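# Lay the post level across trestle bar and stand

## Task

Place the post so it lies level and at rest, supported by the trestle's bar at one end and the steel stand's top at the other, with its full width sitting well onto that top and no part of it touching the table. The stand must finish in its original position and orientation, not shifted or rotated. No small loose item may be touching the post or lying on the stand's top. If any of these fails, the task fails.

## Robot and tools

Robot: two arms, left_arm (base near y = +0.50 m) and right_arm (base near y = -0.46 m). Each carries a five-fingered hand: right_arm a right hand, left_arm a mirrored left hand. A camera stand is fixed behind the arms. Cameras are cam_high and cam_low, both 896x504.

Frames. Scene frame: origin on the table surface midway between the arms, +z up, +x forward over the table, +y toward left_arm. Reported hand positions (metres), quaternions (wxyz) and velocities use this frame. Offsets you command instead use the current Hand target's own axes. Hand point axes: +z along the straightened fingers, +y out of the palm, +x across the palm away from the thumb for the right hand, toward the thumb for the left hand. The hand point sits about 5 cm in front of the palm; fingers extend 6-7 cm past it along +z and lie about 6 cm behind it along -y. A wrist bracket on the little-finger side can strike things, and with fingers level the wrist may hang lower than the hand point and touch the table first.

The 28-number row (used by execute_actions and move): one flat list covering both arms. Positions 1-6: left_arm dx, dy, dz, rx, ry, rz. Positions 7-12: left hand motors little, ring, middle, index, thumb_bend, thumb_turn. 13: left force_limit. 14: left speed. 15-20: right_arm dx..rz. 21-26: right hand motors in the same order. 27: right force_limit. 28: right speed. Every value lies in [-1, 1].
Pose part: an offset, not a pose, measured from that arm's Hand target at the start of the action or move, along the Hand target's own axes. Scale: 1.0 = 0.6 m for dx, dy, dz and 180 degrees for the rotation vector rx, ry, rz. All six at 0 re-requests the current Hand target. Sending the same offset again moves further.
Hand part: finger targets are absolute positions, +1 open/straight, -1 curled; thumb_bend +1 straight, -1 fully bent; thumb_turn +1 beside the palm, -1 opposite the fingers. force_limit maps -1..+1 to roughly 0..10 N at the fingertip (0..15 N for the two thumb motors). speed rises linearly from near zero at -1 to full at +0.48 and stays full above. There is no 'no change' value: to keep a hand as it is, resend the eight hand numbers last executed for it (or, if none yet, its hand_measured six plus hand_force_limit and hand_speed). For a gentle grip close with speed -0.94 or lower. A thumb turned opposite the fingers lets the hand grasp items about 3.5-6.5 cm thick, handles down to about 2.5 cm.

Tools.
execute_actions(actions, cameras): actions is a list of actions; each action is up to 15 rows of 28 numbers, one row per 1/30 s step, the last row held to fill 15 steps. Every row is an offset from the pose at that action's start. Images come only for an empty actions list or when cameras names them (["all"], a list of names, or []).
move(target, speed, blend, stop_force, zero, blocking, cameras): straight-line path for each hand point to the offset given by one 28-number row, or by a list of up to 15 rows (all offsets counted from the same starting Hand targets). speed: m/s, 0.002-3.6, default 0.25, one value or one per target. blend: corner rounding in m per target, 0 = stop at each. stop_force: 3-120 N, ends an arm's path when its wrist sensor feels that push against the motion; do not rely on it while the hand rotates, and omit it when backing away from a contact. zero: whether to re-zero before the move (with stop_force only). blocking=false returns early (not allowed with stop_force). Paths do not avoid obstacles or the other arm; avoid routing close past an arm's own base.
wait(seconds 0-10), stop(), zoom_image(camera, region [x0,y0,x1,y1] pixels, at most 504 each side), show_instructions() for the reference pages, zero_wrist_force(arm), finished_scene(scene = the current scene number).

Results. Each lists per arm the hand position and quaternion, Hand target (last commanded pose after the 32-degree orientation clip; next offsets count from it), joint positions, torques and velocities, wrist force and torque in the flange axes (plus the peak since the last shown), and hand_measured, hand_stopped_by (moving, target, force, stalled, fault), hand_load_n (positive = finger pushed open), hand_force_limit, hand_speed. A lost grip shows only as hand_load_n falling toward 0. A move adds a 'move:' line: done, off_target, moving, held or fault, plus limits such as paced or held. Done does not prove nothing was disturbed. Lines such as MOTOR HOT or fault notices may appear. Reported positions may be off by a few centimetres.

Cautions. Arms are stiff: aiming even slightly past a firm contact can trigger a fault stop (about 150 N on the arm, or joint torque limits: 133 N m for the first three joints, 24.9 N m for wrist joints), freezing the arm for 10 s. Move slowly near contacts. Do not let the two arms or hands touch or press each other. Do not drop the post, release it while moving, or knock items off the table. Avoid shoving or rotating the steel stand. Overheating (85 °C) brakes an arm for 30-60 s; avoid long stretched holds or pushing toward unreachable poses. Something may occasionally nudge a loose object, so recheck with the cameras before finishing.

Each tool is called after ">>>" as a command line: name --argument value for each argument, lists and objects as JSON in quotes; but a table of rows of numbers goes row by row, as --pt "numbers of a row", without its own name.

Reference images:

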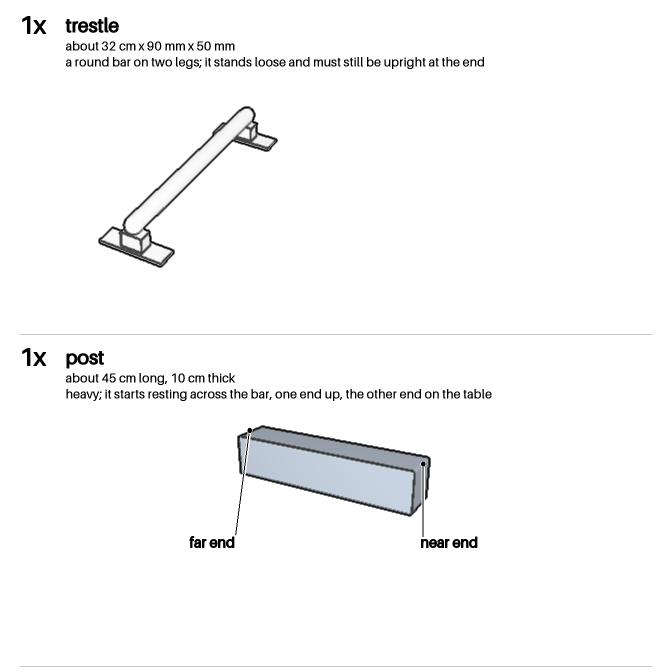

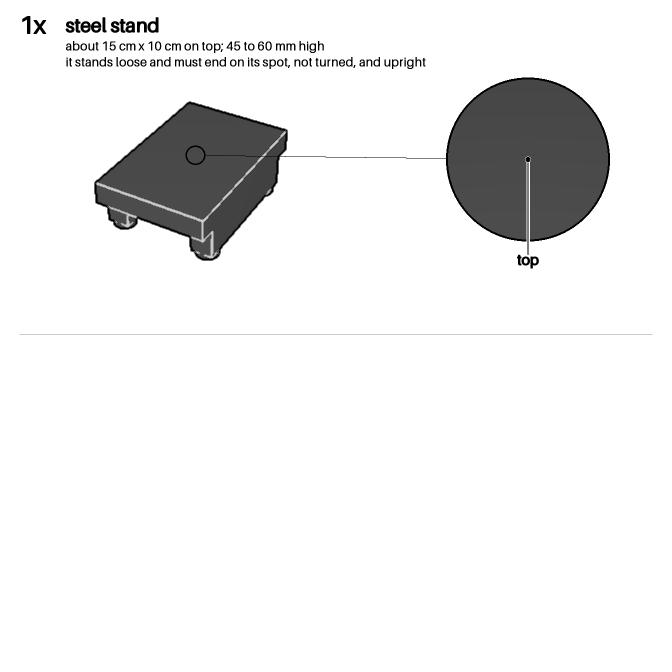

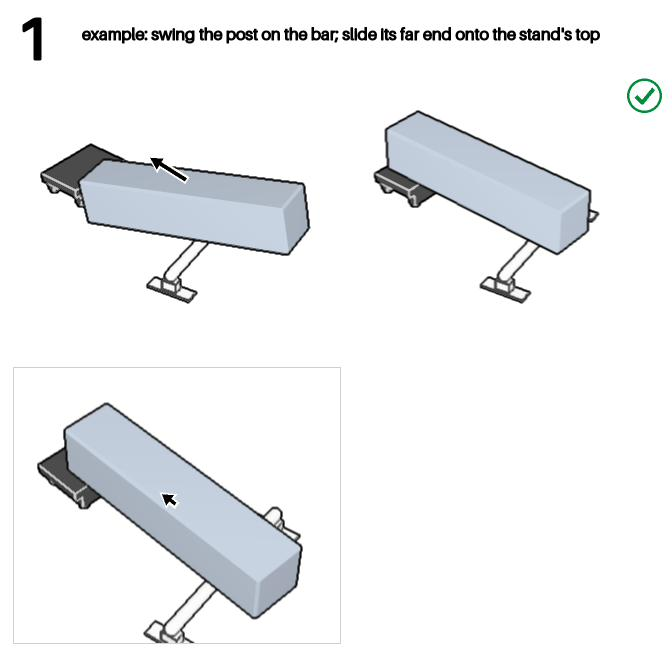

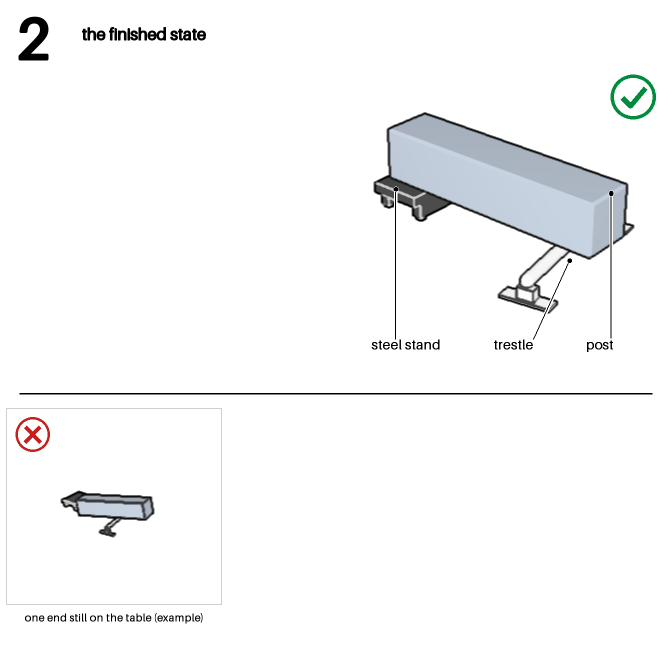

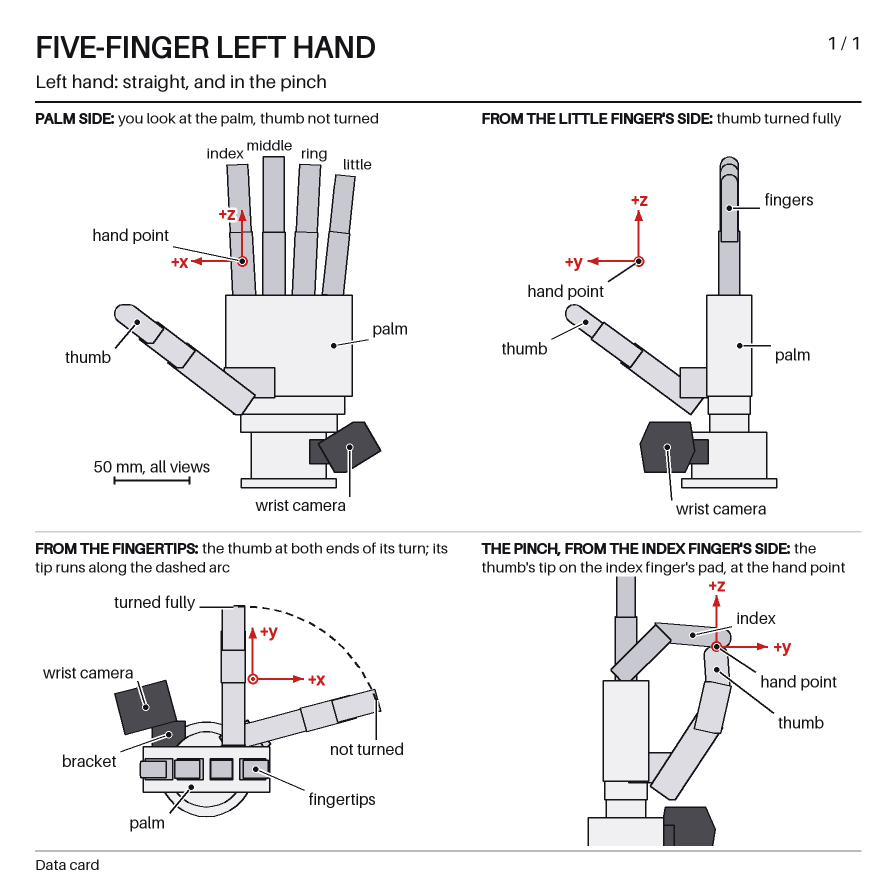

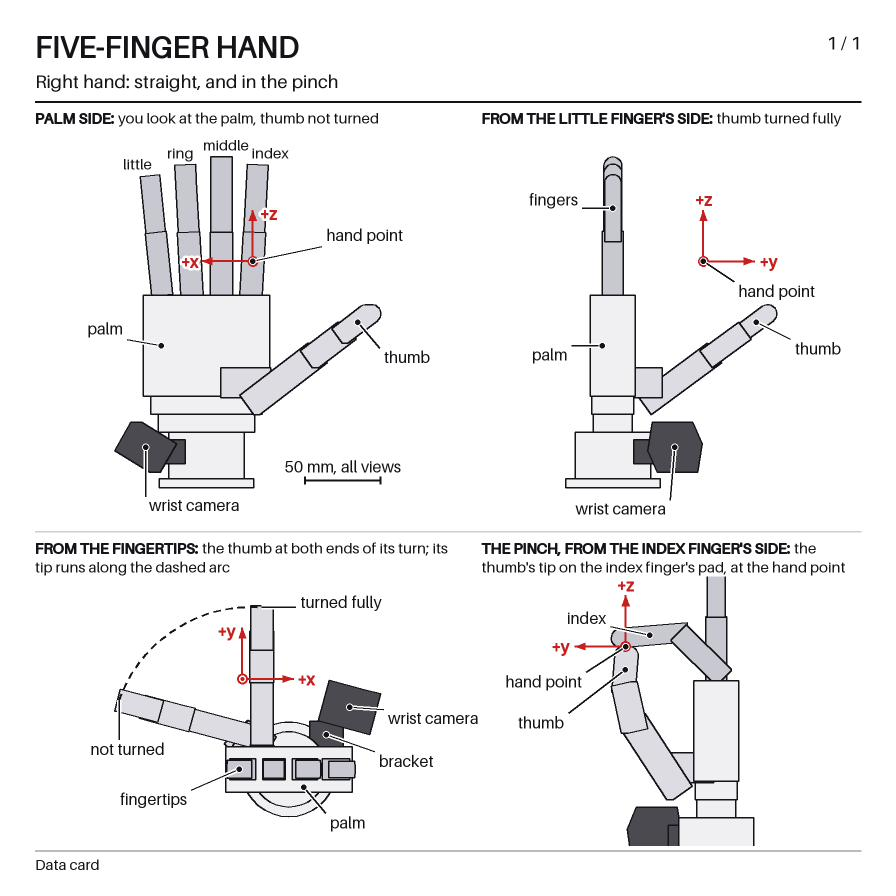

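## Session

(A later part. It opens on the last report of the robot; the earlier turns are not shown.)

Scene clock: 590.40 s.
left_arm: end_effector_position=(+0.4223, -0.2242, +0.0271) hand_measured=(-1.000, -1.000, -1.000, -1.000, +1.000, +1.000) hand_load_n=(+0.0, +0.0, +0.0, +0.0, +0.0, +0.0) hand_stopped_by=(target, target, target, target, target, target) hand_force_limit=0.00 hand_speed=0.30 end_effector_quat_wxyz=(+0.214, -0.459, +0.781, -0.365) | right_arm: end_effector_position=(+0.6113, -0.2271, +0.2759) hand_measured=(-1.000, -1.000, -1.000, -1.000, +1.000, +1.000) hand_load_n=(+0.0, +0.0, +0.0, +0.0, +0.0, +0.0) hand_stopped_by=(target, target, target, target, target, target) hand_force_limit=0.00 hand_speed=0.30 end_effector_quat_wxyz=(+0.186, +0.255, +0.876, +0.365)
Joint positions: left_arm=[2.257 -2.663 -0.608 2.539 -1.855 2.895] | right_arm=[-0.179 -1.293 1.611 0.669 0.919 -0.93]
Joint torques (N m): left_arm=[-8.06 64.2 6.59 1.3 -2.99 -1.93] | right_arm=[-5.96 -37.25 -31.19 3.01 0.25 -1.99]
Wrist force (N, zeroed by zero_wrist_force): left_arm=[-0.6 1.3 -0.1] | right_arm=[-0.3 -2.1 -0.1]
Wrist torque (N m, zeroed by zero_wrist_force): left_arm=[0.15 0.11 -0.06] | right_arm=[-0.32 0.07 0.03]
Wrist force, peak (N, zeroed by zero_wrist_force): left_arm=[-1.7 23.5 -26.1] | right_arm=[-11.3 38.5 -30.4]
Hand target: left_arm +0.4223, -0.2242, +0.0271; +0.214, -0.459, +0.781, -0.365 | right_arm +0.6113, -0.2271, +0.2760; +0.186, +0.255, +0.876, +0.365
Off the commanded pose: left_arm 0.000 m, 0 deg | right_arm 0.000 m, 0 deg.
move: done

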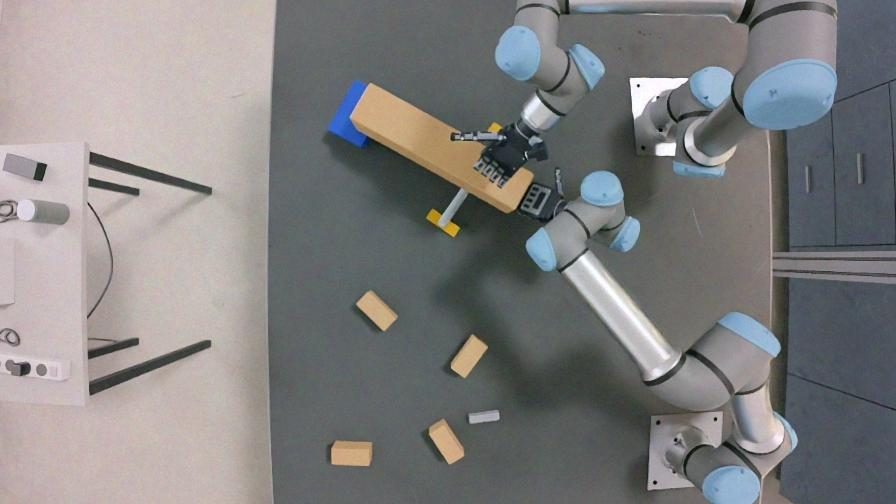

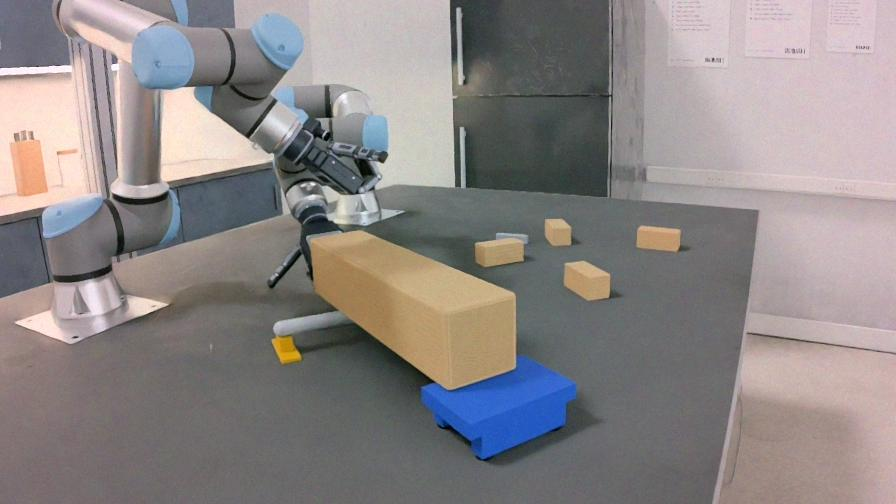

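>>> move --target '[0,-0.045,0.0536,0,0,0,-1,-1,-1,-1,1,1,0,0.3,0,0,0,0,0,0,-1,-1,-1,-1,1,1,0,0.3]' --speed 0.03 --stop_force 35 --cameras '["all"]'

>>> zoom_image --camera "cam_high" --region '[310, 60, 610, 290]'

>>> zoom_image --camera "cam_low" --region '[200, 130, 600, 470]'

Scene clock: 601.67 s.
left_arm: end_effector_position=(+0.4590, -0.2447, +0.0272) hand_measured=(-1.000, -1.000, -1.000, -1.000, +1.000, +1.000) hand_load_n=(+0.0, +0.0, +0.0, +0.0, +0.0, -0.5) hand_stopped_by=(target, target, target, target, target, target) hand_force_limit=0.00 hand_speed=0.30 end_effector_quat_wxyz=(+0.214, -0.459, +0.781, -0.365) | right_arm: end_effector_position=(+0.6113, -0.2271, +0.2760) hand_measured=(-1.000, -1.000, -1.000, -1.000, +1.000, +1.000) hand_load_n=(+0.0, +0.0, +0.0, +0.0, +0.0, +0.0) hand_stopped_by=(target, target, target, target, target, target) hand_force_limit=0.00 hand_speed=0.30 end_effector_quat_wxyz=(+0.186, +0.255, +0.876, +0.365)
Joint positions: left_arm=[2.278 -2.899 -0.131 2.302 -1.839 2.91] | right_arm=[-0.179 -1.293 1.611 0.669 0.919 -0.93]
Joint torques (N m): left_arm=[-5.94 52.42 34.56 -0.24 -2.86 -1.91] | right_arm=[-6.04 -34.5 -30.22 3.03 0.06 -1.95]
Wrist force (N, zeroed by zero_wrist_force): left_arm=[-1.8 7.9 -4.9] | right_arm=[0.0 -2.0 0.0]
Wrist torque (N m, zeroed by zero_wrist_force): left_arm=[0.67 -0.04 -0.48] | right_arm=[-0.30 0.01 0.06]
Wrist force, peak (N, zeroed by zero_wrist_force): left_arm=[-1.3 7.6 -8.8] | right_arm=[0.1 -2.5 0.2]
Hand target: left_arm +0.4590, -0.2447, +0.0272; +0.214, -0.459, +0.781, -0.365 | right_arm +0.6113, -0.2271, +0.2760; +0.186, +0.255, +0.876, +0.365
Off the commanded pose: left_arm 0.000 m, 0 deg | right_arm 0.000 m, 0 deg.
move: done

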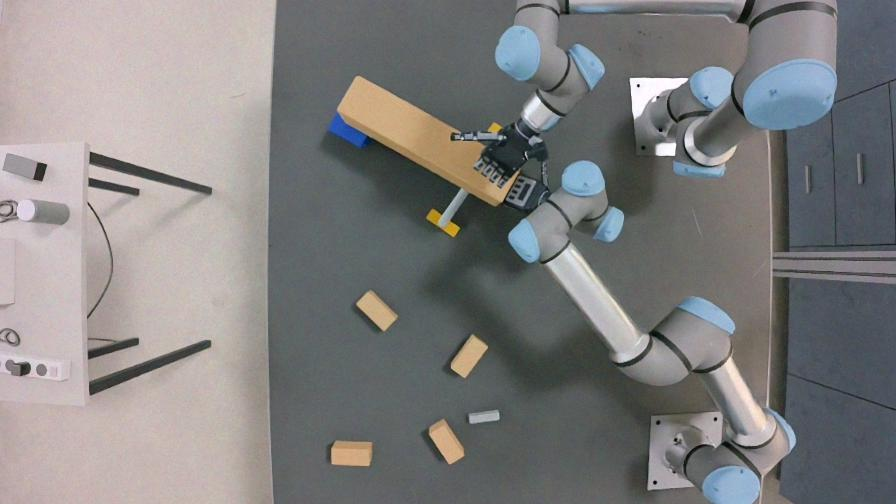

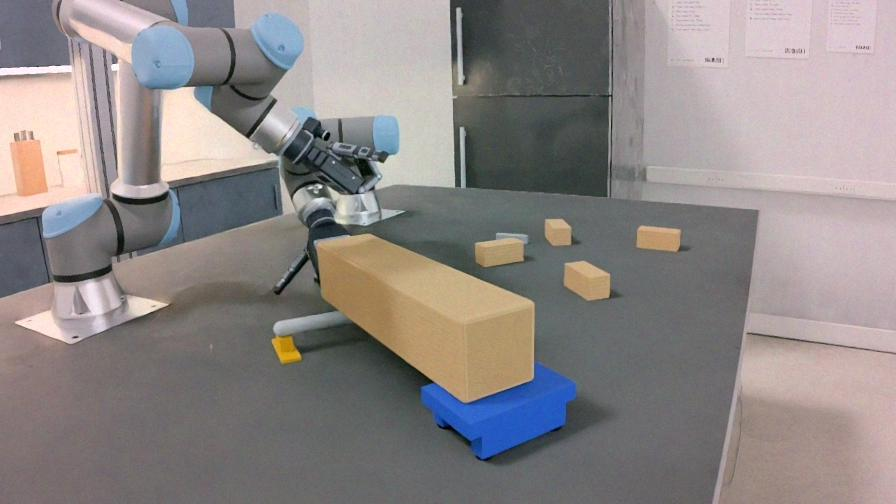

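Scaled by 1.680 from the camera's 896x504 image, which has a finer 1280x720 frame.

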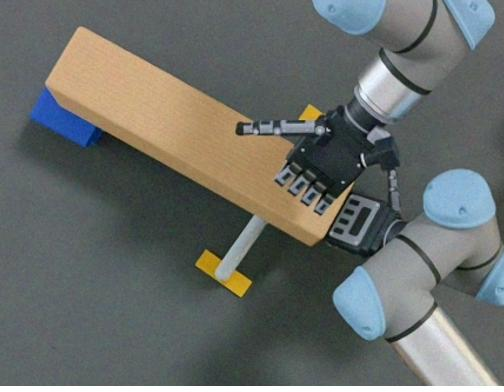

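Scaled by 1.260 from the camera's 896x504 image, which has a finer 1280x720 frame.

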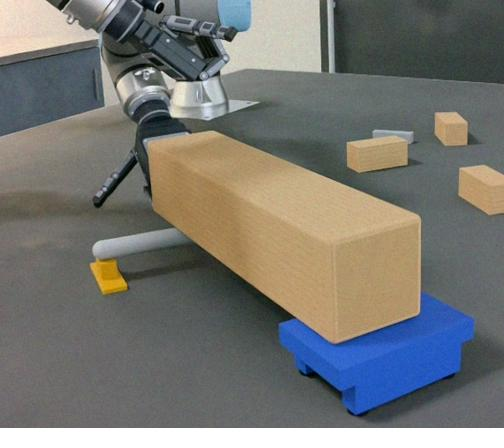

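>>> move --target '[0,0.0643,-0.0766,0,0,0,-1,-1,-1,-1,1,1,0,0.3,-0.0116,0.0613,-0.0552,0,0,0,-1,-1,-1,-1,1,1,0,0.3]' --speed 0.08 --cameras '["all"]'

>>> zoom_image --camera "cam_low" --region '[250, 200, 600, 470]'

Scene clock: 617.20 s.
left_arm: end_effector_position=(+0.4066, -0.2155, +0.0271) hand_measured=(-1.000, -1.000, -1.000, -1.000, +1.000, +1.000) hand_load_n=(+0.0, +0.0, +0.0, +0.0, -0.5, -0.5) hand_stopped_by=(target, target, target, target, target, target) hand_force_limit=0.00 hand_speed=0.30 end_effector_quat_wxyz=(+0.214, -0.459, +0.781, -0.365) | right_arm: end_effector_position=(+0.6113, -0.2270, +0.3260) hand_measured=(-1.000, -1.000, -1.000, -1.000, +1.000, +1.000) hand_load_n=(+0.0, +0.0, +0.0, +0.0, +0.0, +0.0) hand_stopped_by=(target, target, target, target, target, target) hand_force_limit=0.00 hand_speed=0.30 end_effector_quat_wxyz=(+0.186, +0.255, +0.876, +0.365)
Joint positions: left_arm=[2.247 -2.605 -0.721 2.592 -1.862 2.888] | right_arm=[-0.179 -1.322 1.517 0.792 0.919 -0.93]
Joint torques (N m): left_arm=[-7.18 60.61 6.93 0.92 2.16 1.97] | right_arm=[1.82 -36.34 -30.92 3.05 0.25 -1.95]
Wrist force (N, zeroed by zero_wrist_force): left_arm=[-0.7 1.2 0.2] | right_arm=[0.1 -1.8 0.5]
Wrist torque (N m, zeroed by zero_wrist_force): left_arm=[0.13 0.14 -0.19] | right_arm=[-0.28 -0.01 0.05]
Wrist force, peak (N, zeroed by zero_wrist_force): left_arm=[-1.7 9.0 -4.5] | right_arm=[-0.1 -2.6 0.0]
Hand target: left_arm +0.4066, -0.2155, +0.0271; +0.214, -0.459, +0.781, -0.365 | right_arm +0.6113, -0.2270, +0.3260; +0.186, +0.255, +0.876, +0.365
Off the commanded pose: left_arm 0.000 m, 0 deg | right_arm 0.000 m, 0 deg.
move: done

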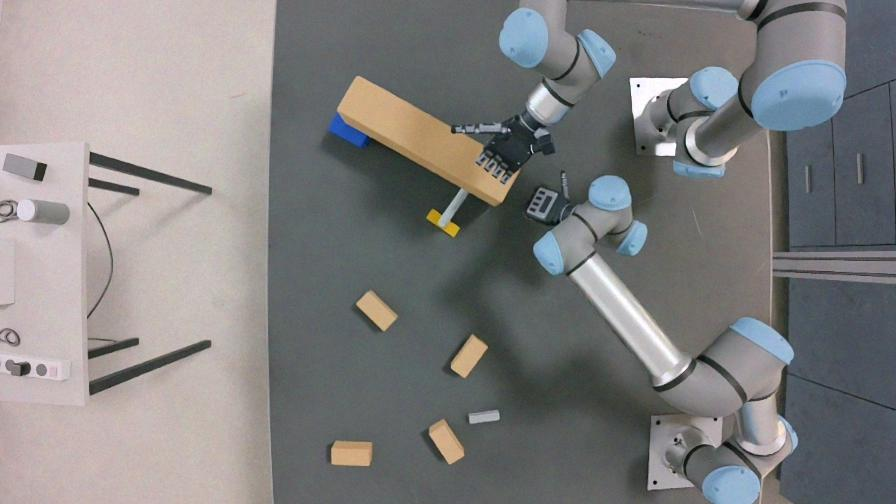

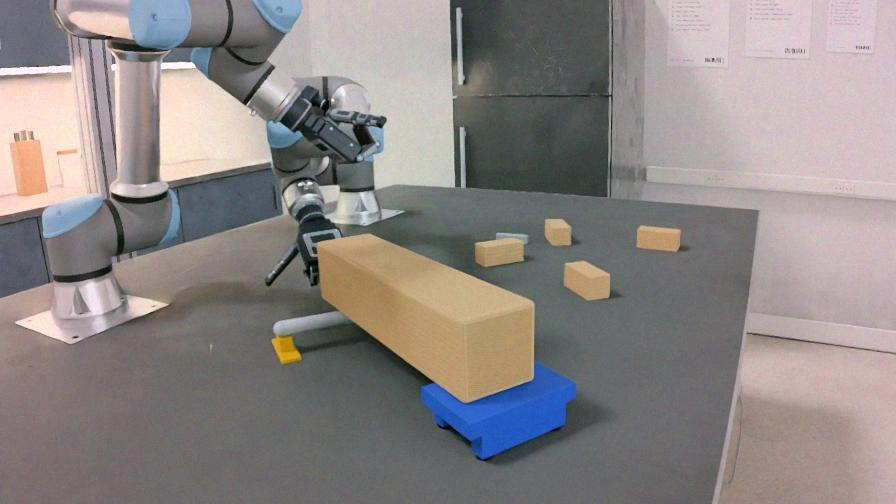

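Scaled by 1.440 from the camera's 896x504 image, which has a finer 1280x720 frame.

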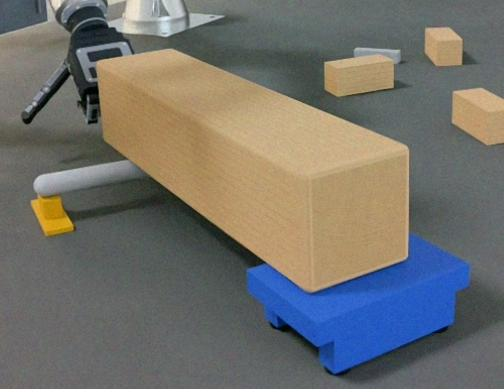

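>>> finished_scene --scene 1

The scene is finished: the task was done.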